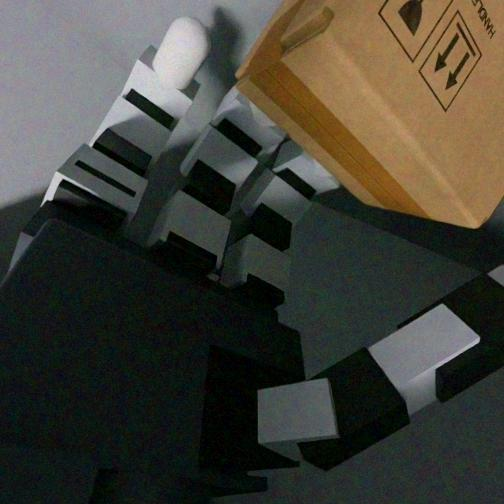

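{"method": "move", "body": {
  "joints": {"hand_thumb_cmc": -0.29, "hand_index_mcp": 0.50, "hand_middle_mcp": 0.48}
}}

{"method": "move", "body": {
  "joints": {"hand_thumb_cmc": -0.30, "hand_index_mcp": 0.48, "hand_middle_mcp": 0.46},
  "cameras": ["wrist_camera"]
}}

Scene clock: 1144.17 s.
move: done
base_odometry: x=+0.013 y=-1.796 heading=+1.000
base_tilt: forward=-0.2 right=+0.3
base_status: not commanded
joint_positions: joint_1_rad=-0.001 joint_2_rad=+0.346 joint_3_rad=+3.146 joint_4_rad=-0.540 joint_5_rad=+0.901 joint_6_rad=-1.682 joint_7_rad=+5.491 hand_index_mcp=+0.498 hand_index_abd=+0.000 hand_index_pip=-0.210 hand_index_dip=-0.084 hand_middle_mcp=+0.481 hand_middle_abd=+0.000 hand_middle_pip=-0.210 hand_middle_dip=-0.084 hand_ring_mcp=+0.854 hand_ring_abd=+0.000 hand_ring_pip=-0.211 hand_ring_dip=-0.083 hand_thumb_cmc=-0.290 hand_thumb_axl=+0.678 hand_thumb_mcp=+0.000 hand_thumb_ipl=+0.169 hand_current_limit=+0.400 hand_speed=-0.850
joint_status: all done
hand_state: goal,goal,goal,goal,goal,goal,goal,goal,goal,goal,goal,goal,goal,goal,goal,goal
index_mcp_current_ma: -1
index_abd_current_ma: 0
index_pip_current_ma: 0
index_dip_current_ma: 0
middle_mcp_current_ma: 0
middle_abd_current_ma: 0
middle_pip_current_ma: 0
middle_dip_current_ma: 1
ring_mcp_current_ma: -3
ring_abd_current_ma: 0
ring_pip_current_ma: 0
ring_dip_current_ma: 1
thumb_cmc_current_ma: 0
thumb_axl_current_ma: 0
thumb_mcp_current_ma: 0
thumb_ipl_current_ma: 0
hand_goal_index_mcp: 0.500
hand_goal_index_abd: 0.000
hand_goal_index_pip: -0.212
hand_goal_index_dip: -0.086
hand_goal_middle_mcp: 0.480
hand_goal_middle_abd: 0.000
hand_goal_middle_pip: -0.212
hand_goal_middle_dip: -0.086
hand_goal_ring_mcp: 0.860
hand_goal_ring_abd: 0.000
hand_goal_ring_pip: -0.212
hand_goal_ring_dip: -0.086
hand_goal_thumb_cmc: -0.290
hand_goal_thumb_axl: 0.678
hand_goal_thumb_mcp: 0.000
hand_goal_thumb_ipl: 0.168
motor_effort: joint_1_rad=+1(2) joint_2_rad=-23(23) joint_3_rad=+1(2) joint_4_rad=+12(12) joint_5_rad=+5(5) joint_6_rad=+5(5) joint_7_rad=+0(1)
hand_pose: x=+0.5994 y=-0.1832 z=+1.0397 quat_wxyz=(-0.082, +0.171, -0.863, +0.469) (m; base frame)
hand_target: x=+0.6047 y=-0.1967 z=+1.0599 quat_wxyz=(-0.102, +0.172, -0.842, +0.502) (m; base frame)
hand_status: not commanded
pictures: none

Scene clock: 1144.67 s.
move: done
base_odometry: x=+0.013 y=-1.796 heading=+1.000
base_tilt: forward=-0.2 right=+0.3
base_status: not commanded
joint_positions: joint_1_rad=-0.001 joint_2_rad=+0.346 joint_3_rad=+3.146 joint_4_rad=-0.540 joint_5_rad=+0.901 joint_6_rad=-1.682 joint_7_rad=+5.491 hand_index_mcp=+0.479 hand_index_abd=+0.000 hand_index_pip=-0.210 hand_index_dip=-0.084 hand_middle_mcp=+0.461 hand_middle_abd=+0.000 hand_middle_pip=-0.210 hand_middle_dip=-0.084 hand_ring_mcp=+0.854 hand_ring_abd=+0.000 hand_ring_pip=-0.211 hand_ring_dip=-0.083 hand_thumb_cmc=-0.300 hand_thumb_axl=+0.678 hand_thumb_mcp=+0.000 hand_thumb_ipl=+0.169 hand_current_limit=+0.400 hand_speed=-0.850
joint_status: all done
hand_state: goal,goal,goal,goal,goal,goal,goal,goal,goal,goal,goal,goal,goal,goal,goal,goal
index_mcp_current_ma: 0
index_abd_current_ma: 0
index_pip_current_ma: 0
index_dip_current_ma: 0
middle_mcp_current_ma: 0
middle_abd_current_ma: 0
middle_pip_current_ma: 0
middle_dip_current_ma: 1
ring_mcp_current_ma: -3
ring_abd_current_ma: 0
ring_pip_current_ma: 0
ring_dip_current_ma: 1
thumb_cmc_current_ma: 0
thumb_axl_current_ma: 0
thumb_mcp_current_ma: 0
thumb_ipl_current_ma: 0
hand_goal_index_mcp: 0.480
hand_goal_index_abd: 0.000
hand_goal_index_pip: -0.212
hand_goal_index_dip: -0.086
hand_goal_middle_mcp: 0.460
hand_goal_middle_abd: 0.000
hand_goal_middle_pip: -0.212
hand_goal_middle_dip: -0.086
hand_goal_ring_mcp: 0.860
hand_goal_ring_abd: 0.000
hand_goal_ring_pip: -0.212
hand_goal_ring_dip: -0.086
hand_goal_thumb_cmc: -0.300
hand_goal_thumb_axl: 0.678
hand_goal_thumb_mcp: 0.000
hand_goal_thumb_ipl: 0.168
motor_effort: joint_1_rad=+0(1) joint_2_rad=-23(23) joint_3_rad=+1(2) joint_4_rad=+11(12) joint_5_rad=+5(5) joint_6_rad=+5(5) joint_7_rad=+0(1)
hand_pose: x=+0.5994 y=-0.1832 z=+1.0397 quat_wxyz=(-0.082, +0.171, -0.863, +0.469) (m; base frame)
hand_target: x=+0.6047 y=-0.1967 z=+1.0599 quat_wxyz=(-0.102, +0.172, -0.842, +0.502) (m; base frame)
hand_status: not commanded
pictures: wrist_camera
camera_calibration:
wrist_camera: T_world_to_cam=[[0.579571, 0.603492, -0.547627, 0.368695], [0.315611, 0.45333, 0.833596, -1.0157], [0.751324, -0.655965, 0.0722684, -0.518027], [0, 0, 0, 1]] pos_world=[0.496085, -0.101866, 1.08603]

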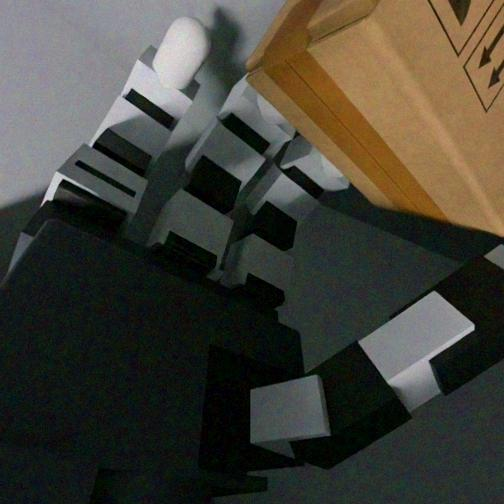

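{"method": "move", "body": {
  "joints": {"hand_thumb_cmc": -0.33}
}}

{"method": "move", "body": {
  "joints": {"hand_thumb_cmc": -0.35, "hand_index_mcp": 0.475, "hand_middle_mcp": 0.455},
  "cameras": ["wrist_camera"]
}}

Scene clock: 1153.33 s.
move: done
base_odometry: x=+0.013 y=-1.796 heading=+1.000
base_tilt: forward=-0.2 right=+0.3
base_status: not commanded
joint_positions: joint_1_rad=-0.001 joint_2_rad=+0.346 joint_3_rad=+3.146 joint_4_rad=-0.540 joint_5_rad=+0.901 joint_6_rad=-1.682 joint_7_rad=+5.491 hand_index_mcp=+0.479 hand_index_abd=+0.000 hand_index_pip=-0.210 hand_index_dip=-0.084 hand_middle_mcp=+0.461 hand_middle_abd=+0.000 hand_middle_pip=-0.210 hand_middle_dip=-0.084 hand_ring_mcp=+0.854 hand_ring_abd=+0.000 hand_ring_pip=-0.211 hand_ring_dip=-0.083 hand_thumb_cmc=-0.330 hand_thumb_axl=+0.678 hand_thumb_mcp=+0.000 hand_thumb_ipl=+0.169 hand_current_limit=+0.400 hand_speed=-0.850
joint_status: all done
hand_state: goal,goal,goal,goal,goal,goal,goal,goal,goal,goal,goal,goal,goal,goal,goal,goal
index_mcp_current_ma: 0
index_abd_current_ma: 0
index_pip_current_ma: 0
index_dip_current_ma: 0
middle_mcp_current_ma: 0
middle_abd_current_ma: 0
middle_pip_current_ma: 0
middle_dip_current_ma: 1
ring_mcp_current_ma: -3
ring_abd_current_ma: 0
ring_pip_current_ma: 0
ring_dip_current_ma: 1
thumb_cmc_current_ma: 0
thumb_axl_current_ma: 0
thumb_mcp_current_ma: 0
thumb_ipl_current_ma: 0
hand_goal_index_mcp: 0.480
hand_goal_index_abd: 0.000
hand_goal_index_pip: -0.212
hand_goal_index_dip: -0.086
hand_goal_middle_mcp: 0.460
hand_goal_middle_abd: 0.000
hand_goal_middle_pip: -0.212
hand_goal_middle_dip: -0.086
hand_goal_ring_mcp: 0.860
hand_goal_ring_abd: 0.000
hand_goal_ring_pip: -0.212
hand_goal_ring_dip: -0.086
hand_goal_thumb_cmc: -0.330
hand_goal_thumb_axl: 0.678
hand_goal_thumb_mcp: 0.000
hand_goal_thumb_ipl: 0.168
motor_effort: joint_1_rad=+0(1) joint_2_rad=-22(23) joint_3_rad=+2(2) joint_4_rad=+10(12) joint_5_rad=+5(5) joint_6_rad=+5(5) joint_7_rad=+0(1)
hand_pose: x=+0.5994 y=-0.1832 z=+1.0397 quat_wxyz=(-0.082, +0.171, -0.863, +0.469) (m; base frame)
hand_target: x=+0.6047 y=-0.1967 z=+1.0599 quat_wxyz=(-0.102, +0.172, -0.842, +0.502) (m; base frame)
hand_status: not commanded
pictures: none

Scene clock: 1153.83 s.
move: done
base_odometry: x=+0.013 y=-1.796 heading=+1.000
base_tilt: forward=-0.2 right=+0.3
base_status: not commanded
joint_positions: joint_1_rad=-0.001 joint_2_rad=+0.346 joint_3_rad=+3.146 joint_4_rad=-0.540 joint_5_rad=+0.901 joint_6_rad=-1.682 joint_7_rad=+5.491 hand_index_mcp=+0.475 hand_index_abd=+0.000 hand_index_pip=-0.210 hand_index_dip=-0.084 hand_middle_mcp=+0.457 hand_middle_abd=+0.000 hand_middle_pip=-0.210 hand_middle_dip=-0.084 hand_ring_mcp=+0.854 hand_ring_abd=+0.000 hand_ring_pip=-0.211 hand_ring_dip=-0.083 hand_thumb_cmc=-0.350 hand_thumb_axl=+0.678 hand_thumb_mcp=+0.000 hand_thumb_ipl=+0.169 hand_current_limit=+0.400 hand_speed=-0.850
joint_status: all done
hand_state: goal,goal,goal,goal,goal,goal,goal,goal,goal,goal,goal,goal,goal,goal,goal,goal
index_mcp_current_ma: 0
index_abd_current_ma: 0
index_pip_current_ma: 0
index_dip_current_ma: 0
middle_mcp_current_ma: 0
middle_abd_current_ma: 0
middle_pip_current_ma: 0
middle_dip_current_ma: 1
ring_mcp_current_ma: -3
ring_abd_current_ma: 0
ring_pip_current_ma: 0
ring_dip_current_ma: 1
thumb_cmc_current_ma: 0
thumb_axl_current_ma: 0
thumb_mcp_current_ma: 0
thumb_ipl_current_ma: 0
hand_goal_index_mcp: 0.476
hand_goal_index_abd: 0.000
hand_goal_index_pip: -0.212
hand_goal_index_dip: -0.086
hand_goal_middle_mcp: 0.456
hand_goal_middle_abd: 0.000
hand_goal_middle_pip: -0.212
hand_goal_middle_dip: -0.086
hand_goal_ring_mcp: 0.860
hand_goal_ring_abd: 0.000
hand_goal_ring_pip: -0.212
hand_goal_ring_dip: -0.086
hand_goal_thumb_cmc: -0.350
hand_goal_thumb_axl: 0.678
hand_goal_thumb_mcp: 0.000
hand_goal_thumb_ipl: 0.168
motor_effort: joint_1_rad=+1(1) joint_2_rad=-22(23) joint_3_rad=+1(1) joint_4_rad=+11(11) joint_5_rad=+5(5) joint_6_rad=+5(5) joint_7_rad=+0(1)
hand_pose: x=+0.5994 y=-0.1832 z=+1.0397 quat_wxyz=(-0.082, +0.171, -0.863, +0.469) (m; base frame)
hand_target: x=+0.6047 y=-0.1967 z=+1.0599 quat_wxyz=(-0.102, +0.172, -0.842, +0.502) (m; base frame)
hand_status: not commanded
pictures: wrist_camera
camera_calibration:
wrist_camera: T_world_to_cam=[[0.579571, 0.603492, -0.547627, 0.368695], [0.315611, 0.45333, 0.833596, -1.0157], [0.751324, -0.655965, 0.0722684, -0.518027], [0, 0, 0, 1]] pos_world=[0.496085, -0.101866, 1.08603]

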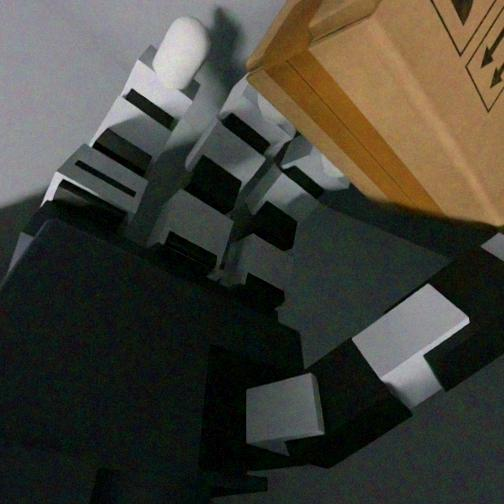

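{"method": "move", "body": {
  "joints": {"hand_thumb_cmc": -0.38}
}}

{"method": "zoom_image", "body": {
  "camera": "wrist_camera",
  "region": [204, 0, 504, 300]
}}

Scene clock: 1169.13 s.
move: done
base_odometry: x=+0.013 y=-1.796 heading=+1.000
base_tilt: forward=-0.2 right=+0.3
base_status: not commanded
joint_positions: joint_1_rad=-0.001 joint_2_rad=+0.346 joint_3_rad=+3.146 joint_4_rad=-0.540 joint_5_rad=+0.901 joint_6_rad=-1.682 joint_7_rad=+5.491 hand_index_mcp=+0.475 hand_index_abd=+0.000 hand_index_pip=-0.210 hand_index_dip=-0.084 hand_middle_mcp=+0.457 hand_middle_abd=+0.000 hand_middle_pip=-0.210 hand_middle_dip=-0.084 hand_ring_mcp=+0.854 hand_ring_abd=+0.000 hand_ring_pip=-0.211 hand_ring_dip=-0.083 hand_thumb_cmc=-0.379 hand_thumb_axl=+0.678 hand_thumb_mcp=+0.000 hand_thumb_ipl=+0.169 hand_current_limit=+0.400 hand_speed=-0.850
joint_status: all done
hand_state: goal,goal,goal,goal,goal,goal,goal,goal,goal,goal,goal,goal,goal,goal,goal,goal
index_mcp_current_ma: 0
index_abd_current_ma: 0
index_pip_current_ma: 0
index_dip_current_ma: 0
middle_mcp_current_ma: 0
middle_abd_current_ma: 0
middle_pip_current_ma: 0
middle_dip_current_ma: 1
ring_mcp_current_ma: -3
ring_abd_current_ma: 0
ring_pip_current_ma: 0
ring_dip_current_ma: 1
thumb_cmc_current_ma: 0
thumb_axl_current_ma: 0
thumb_mcp_current_ma: 0
thumb_ipl_current_ma: 0
hand_goal_index_mcp: 0.476
hand_goal_index_abd: 0.000
hand_goal_index_pip: -0.212
hand_goal_index_dip: -0.086
hand_goal_middle_mcp: 0.456
hand_goal_middle_abd: 0.000
hand_goal_middle_pip: -0.212
hand_goal_middle_dip: -0.086
hand_goal_ring_mcp: 0.860
hand_goal_ring_abd: 0.000
hand_goal_ring_pip: -0.212
hand_goal_ring_dip: -0.086
hand_goal_thumb_cmc: -0.380
hand_goal_thumb_axl: 0.678
hand_goal_thumb_mcp: 0.000
hand_goal_thumb_ipl: 0.168
motor_effort: joint_1_rad=+1(1) joint_2_rad=-22(23) joint_3_rad=+1(1) joint_4_rad=+11(12) joint_5_rad=+5(5) joint_6_rad=+5(5) joint_7_rad=+1(1)
hand_pose: x=+0.5994 y=-0.1832 z=+1.0397 quat_wxyz=(-0.082, +0.171, -0.863, +0.469) (m; base frame)
hand_target: x=+0.6047 y=-0.1967 z=+1.0599 quat_wxyz=(-0.102, +0.172, -0.842, +0.502) (m; base frame)
hand_status: not commanded
pictures: none

Scaled by 1.680 from the camera's 504x504 image, which has a finer 720x720 frame.
This view is cut from an older image: the scene may have changed since it was taken.

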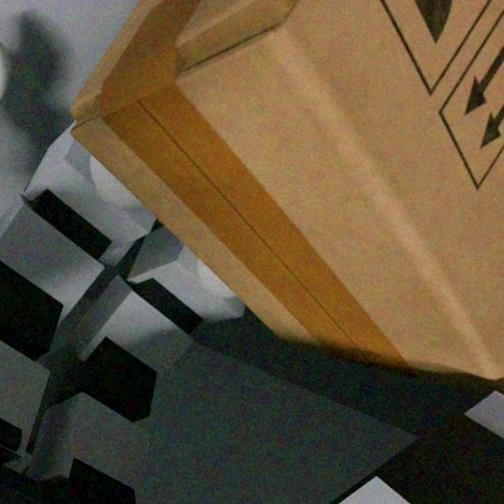

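{"method": "move", "body": {
  "joints": {"hand_thumb_mcp": 0.08}
}}

{"method": "move", "body": {
  "joints": {"hand_thumb_cmc": -0.70},
  "cameras": ["wrist_camera"]
}}

Scene clock: 1248.00 s.
move: done
base_odometry: x=+0.013 y=-1.796 heading=+1.000
base_tilt: forward=-0.2 right=+0.3
base_status: not commanded
joint_positions: joint_1_rad=-0.001 joint_2_rad=+0.346 joint_3_rad=+3.146 joint_4_rad=-0.540 joint_5_rad=+0.901 joint_6_rad=-1.682 joint_7_rad=+5.491 hand_index_mcp=+0.475 hand_index_abd=+0.000 hand_index_pip=-0.210 hand_index_dip=-0.084 hand_middle_mcp=+0.457 hand_middle_abd=+0.000 hand_middle_pip=-0.210 hand_middle_dip=-0.084 hand_ring_mcp=+0.854 hand_ring_abd=+0.000 hand_ring_pip=-0.211 hand_ring_dip=-0.083 hand_thumb_cmc=-0.379 hand_thumb_axl=+0.678 hand_thumb_mcp=+0.075 hand_thumb_ipl=+0.169 hand_current_limit=+0.400 hand_speed=-0.850
joint_status: all done
hand_state: goal,goal,goal,goal,goal,goal,goal,goal,goal,goal,goal,goal,goal,goal,goal,goal
index_mcp_current_ma: 0
index_abd_current_ma: 0
index_pip_current_ma: 0
index_dip_current_ma: 0
middle_mcp_current_ma: 0
middle_abd_current_ma: 0
middle_pip_current_ma: 0
middle_dip_current_ma: 1
ring_mcp_current_ma: -3
ring_abd_current_ma: 0
ring_pip_current_ma: 0
ring_dip_current_ma: 1
thumb_cmc_current_ma: 0
thumb_axl_current_ma: 0
thumb_mcp_current_ma: -3
thumb_ipl_current_ma: 0
hand_goal_index_mcp: 0.476
hand_goal_index_abd: 0.000
hand_goal_index_pip: -0.212
hand_goal_index_dip: -0.086
hand_goal_middle_mcp: 0.456
hand_goal_middle_abd: 0.000
hand_goal_middle_pip: -0.212
hand_goal_middle_dip: -0.086
hand_goal_ring_mcp: 0.860
hand_goal_ring_abd: 0.000
hand_goal_ring_pip: -0.212
hand_goal_ring_dip: -0.086
hand_goal_thumb_cmc: -0.380
hand_goal_thumb_axl: 0.678
hand_goal_thumb_mcp: 0.080
hand_goal_thumb_ipl: 0.168
motor_effort: joint_1_rad=+0(1) joint_2_rad=-22(23) joint_3_rad=+2(2) joint_4_rad=+11(11) joint_5_rad=+5(5) joint_6_rad=+5(5) joint_7_rad=+1(1)
hand_pose: x=+0.5994 y=-0.1832 z=+1.0397 quat_wxyz=(-0.082, +0.171, -0.863, +0.469) (m; base frame)
hand_target: x=+0.6047 y=-0.1967 z=+1.0599 quat_wxyz=(-0.102, +0.172, -0.842, +0.502) (m; base frame)
hand_status: not commanded
pictures: none

Scene clock: 1249.07 s.
move: done
base_odometry: x=+0.013 y=-1.796 heading=+1.000
base_tilt: forward=-0.2 right=+0.3
base_status: not commanded
joint_positions: joint_1_rad=-0.001 joint_2_rad=+0.346 joint_3_rad=+3.146 joint_4_rad=-0.540 joint_5_rad=+0.901 joint_6_rad=-1.682 joint_7_rad=+5.491 hand_index_mcp=+0.475 hand_index_abd=+0.000 hand_index_pip=-0.210 hand_index_dip=-0.084 hand_middle_mcp=+0.457 hand_middle_abd=+0.000 hand_middle_pip=-0.210 hand_middle_dip=-0.084 hand_ring_mcp=+0.854 hand_ring_abd=+0.000 hand_ring_pip=-0.211 hand_ring_dip=-0.083 hand_thumb_cmc=-0.696 hand_thumb_axl=+0.678 hand_thumb_mcp=+0.075 hand_thumb_ipl=+0.169 hand_current_limit=+0.400 hand_speed=-0.850
joint_status: all done
hand_state: goal,goal,goal,goal,goal,goal,goal,goal,goal,goal,goal,goal,goal,goal,goal,goal
index_mcp_current_ma: 0
index_abd_current_ma: 0
index_pip_current_ma: 0
index_dip_current_ma: 0
middle_mcp_current_ma: 0
middle_abd_current_ma: 0
middle_pip_current_ma: 0
middle_dip_current_ma: 1
ring_mcp_current_ma: -3
ring_abd_current_ma: 0
ring_pip_current_ma: 0
ring_dip_current_ma: 1
thumb_cmc_current_ma: 1
thumb_axl_current_ma: 0
thumb_mcp_current_ma: -3
thumb_ipl_current_ma: 0
hand_goal_index_mcp: 0.476
hand_goal_index_abd: 0.000
hand_goal_index_pip: -0.212
hand_goal_index_dip: -0.086
hand_goal_middle_mcp: 0.456
hand_goal_middle_abd: 0.000
hand_goal_middle_pip: -0.212
hand_goal_middle_dip: -0.086
hand_goal_ring_mcp: 0.860
hand_goal_ring_abd: 0.000
hand_goal_ring_pip: -0.212
hand_goal_ring_dip: -0.086
hand_goal_thumb_cmc: -0.700
hand_goal_thumb_axl: 0.678
hand_goal_thumb_mcp: 0.080
hand_goal_thumb_ipl: 0.168
motor_effort: joint_1_rad=+1(1) joint_2_rad=-22(23) joint_3_rad=+1(2) joint_4_rad=+11(12) joint_5_rad=+5(5) joint_6_rad=+5(5) joint_7_rad=+0(1)
hand_pose: x=+0.5994 y=-0.1832 z=+1.0397 quat_wxyz=(-0.082, +0.171, -0.863, +0.469) (m; base frame)
hand_target: x=+0.6047 y=-0.1967 z=+1.0599 quat_wxyz=(-0.102, +0.172, -0.842, +0.502) (m; base frame)
hand_status: not commanded
pictures: wrist_camera
camera_calibration:
wrist_camera: T_world_to_cam=[[0.579571, 0.603492, -0.547627, 0.368695], [0.315611, 0.45333, 0.833596, -1.0157], [0.751324, -0.655965, 0.0722684, -0.518027], [0, 0, 0, 1]] pos_world=[0.496085, -0.101866, 1.08603]

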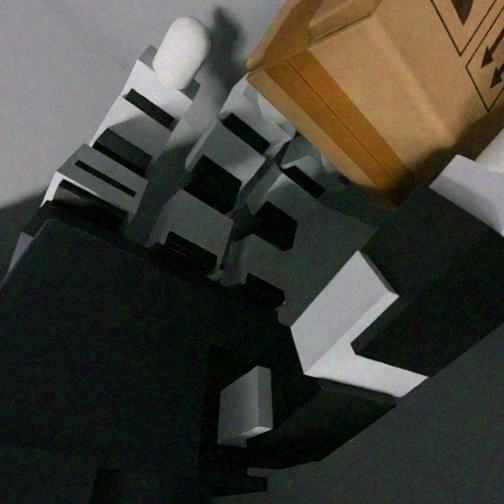

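{"method": "move", "body": {
  "joints": {"hand_thumb_mcp": 0.0}
}}

{"method": "move", "body": {
  "joints": {"hand_thumb_mcp": -0.04},
  "cameras": ["wrist_camera"]
}}

Scene clock: 1254.77 s.
move: done
base_odometry: x=+0.013 y=-1.796 heading=+1.000
base_tilt: forward=-0.2 right=+0.3
base_status: not commanded
joint_positions: joint_1_rad=-0.001 joint_2_rad=+0.346 joint_3_rad=+3.146 joint_4_rad=-0.540 joint_5_rad=+0.901 joint_6_rad=-1.682 joint_7_rad=+5.491 hand_index_mcp=+0.475 hand_index_abd=+0.000 hand_index_pip=-0.210 hand_index_dip=-0.084 hand_middle_mcp=+0.457 hand_middle_abd=+0.000 hand_middle_pip=-0.210 hand_middle_dip=-0.084 hand_ring_mcp=+0.854 hand_ring_abd=+0.000 hand_ring_pip=-0.211 hand_ring_dip=-0.083 hand_thumb_cmc=-0.696 hand_thumb_axl=+0.678 hand_thumb_mcp=+0.002 hand_thumb_ipl=+0.169 hand_current_limit=+0.400 hand_speed=-0.850
joint_status: all done
hand_state: goal,goal,goal,goal,goal,goal,goal,goal,goal,goal,goal,goal,goal,goal,goal,goal
index_mcp_current_ma: 0
index_abd_current_ma: 0
index_pip_current_ma: 0
index_dip_current_ma: 0
middle_mcp_current_ma: 0
middle_abd_current_ma: 0
middle_pip_current_ma: 0
middle_dip_current_ma: 1
ring_mcp_current_ma: -3
ring_abd_current_ma: 0
ring_pip_current_ma: 0
ring_dip_current_ma: 1
thumb_cmc_current_ma: 1
thumb_axl_current_ma: 0
thumb_mcp_current_ma: 1
thumb_ipl_current_ma: 0
hand_goal_index_mcp: 0.476
hand_goal_index_abd: 0.000
hand_goal_index_pip: -0.212
hand_goal_index_dip: -0.086
hand_goal_middle_mcp: 0.456
hand_goal_middle_abd: 0.000
hand_goal_middle_pip: -0.212
hand_goal_middle_dip: -0.086
hand_goal_ring_mcp: 0.860
hand_goal_ring_abd: 0.000
hand_goal_ring_pip: -0.212
hand_goal_ring_dip: -0.086
hand_goal_thumb_cmc: -0.700
hand_goal_thumb_axl: 0.678
hand_goal_thumb_mcp: 0.000
hand_goal_thumb_ipl: 0.168
motor_effort: joint_1_rad=+0(1) joint_2_rad=-23(23) joint_3_rad=+1(2) joint_4_rad=+11(11) joint_5_rad=+5(5) joint_6_rad=+5(5) joint_7_rad=+0(1)
hand_pose: x=+0.5994 y=-0.1832 z=+1.0397 quat_wxyz=(-0.082, +0.171, -0.863, +0.469) (m; base frame)
hand_target: x=+0.6047 y=-0.1967 z=+1.0599 quat_wxyz=(-0.102, +0.172, -0.842, +0.502) (m; base frame)
hand_status: not commanded
pictures: none

Scene clock: 1255.27 s.
move: off_target
base_odometry: x=+0.013 y=-1.796 heading=+1.000
base_tilt: forward=-0.2 right=+0.3
base_status: not commanded
joint_positions: joint_1_rad=-0.001 joint_2_rad=+0.346 joint_3_rad=+3.146 joint_4_rad=-0.540 joint_5_rad=+0.901 joint_6_rad=-1.682 joint_7_rad=+5.491 hand_index_mcp=+0.477 hand_index_abd=+0.000 hand_index_pip=-0.209 hand_index_dip=-0.084 hand_middle_mcp=+0.459 hand_middle_abd=+0.000 hand_middle_pip=-0.208 hand_middle_dip=-0.084 hand_ring_mcp=+0.854 hand_ring_abd=+0.000 hand_ring_pip=-0.211 hand_ring_dip=-0.083 hand_thumb_cmc=-0.696 hand_thumb_axl=+0.678 hand_thumb_mcp=-0.007 hand_thumb_ipl=+0.172 hand_current_limit=+0.400 hand_speed=-0.850
joint_status: hand_thumb_mcp off_target (ended at -0.007, target -0.040)
hand_state: goal,goal,goal,goal,goal,goal,goal,goal,goal,goal,goal,goal,goal,goal,blocked,goal
index_mcp_current_ma: 0
index_abd_current_ma: 0
index_pip_current_ma: 1
index_dip_current_ma: 0
middle_mcp_current_ma: 1
middle_abd_current_ma: 0
middle_pip_current_ma: 1
middle_dip_current_ma: 1
ring_mcp_current_ma: -3
ring_abd_current_ma: 0
ring_pip_current_ma: 0
ring_dip_current_ma: 1
thumb_cmc_current_ma: 1
thumb_axl_current_ma: 0
thumb_mcp_current_ma: 56
thumb_ipl_current_ma: 2
hand_goal_index_mcp: 0.476
hand_goal_index_abd: 0.000
hand_goal_index_pip: -0.212
hand_goal_index_dip: -0.086
hand_goal_middle_mcp: 0.456
hand_goal_middle_abd: 0.000
hand_goal_middle_pip: -0.212
hand_goal_middle_dip: -0.086
hand_goal_ring_mcp: 0.860
hand_goal_ring_abd: 0.000
hand_goal_ring_pip: -0.212
hand_goal_ring_dip: -0.086
hand_goal_thumb_cmc: -0.700
hand_goal_thumb_axl: 0.678
hand_goal_thumb_mcp: -0.040
hand_goal_thumb_ipl: 0.168
motor_effort: joint_1_rad=+1(1) joint_2_rad=-22(23) joint_3_rad=+2(2) joint_4_rad=+11(12) joint_5_rad=+5(5) joint_6_rad=+5(5) joint_7_rad=+1(1)
hand_pose: x=+0.5992 y=-0.1832 z=+1.0399 quat_wxyz=(-0.083, +0.171, -0.863, +0.469) (m; base frame)
hand_target: x=+0.6047 y=-0.1967 z=+1.0599 quat_wxyz=(-0.102, +0.172, -0.842, +0.502) (m; base frame)
hand_status: not commanded
pictures: wrist_camera
camera_calibration:
wrist_camera: T_world_to_cam=[[0.579784, 0.603513, -0.547378, 0.368434], [0.31526, 0.453321, 0.833733, -1.01572], [0.751307, -0.655951, 0.0725645, -0.518271], [0, 0, 0, 1]] pos_world=[0.495986, -0.101866, 1.08612]

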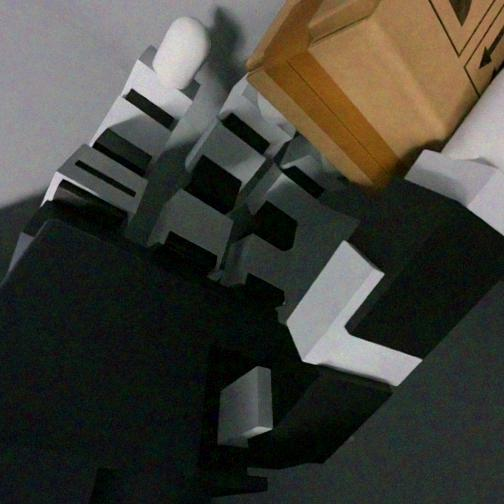

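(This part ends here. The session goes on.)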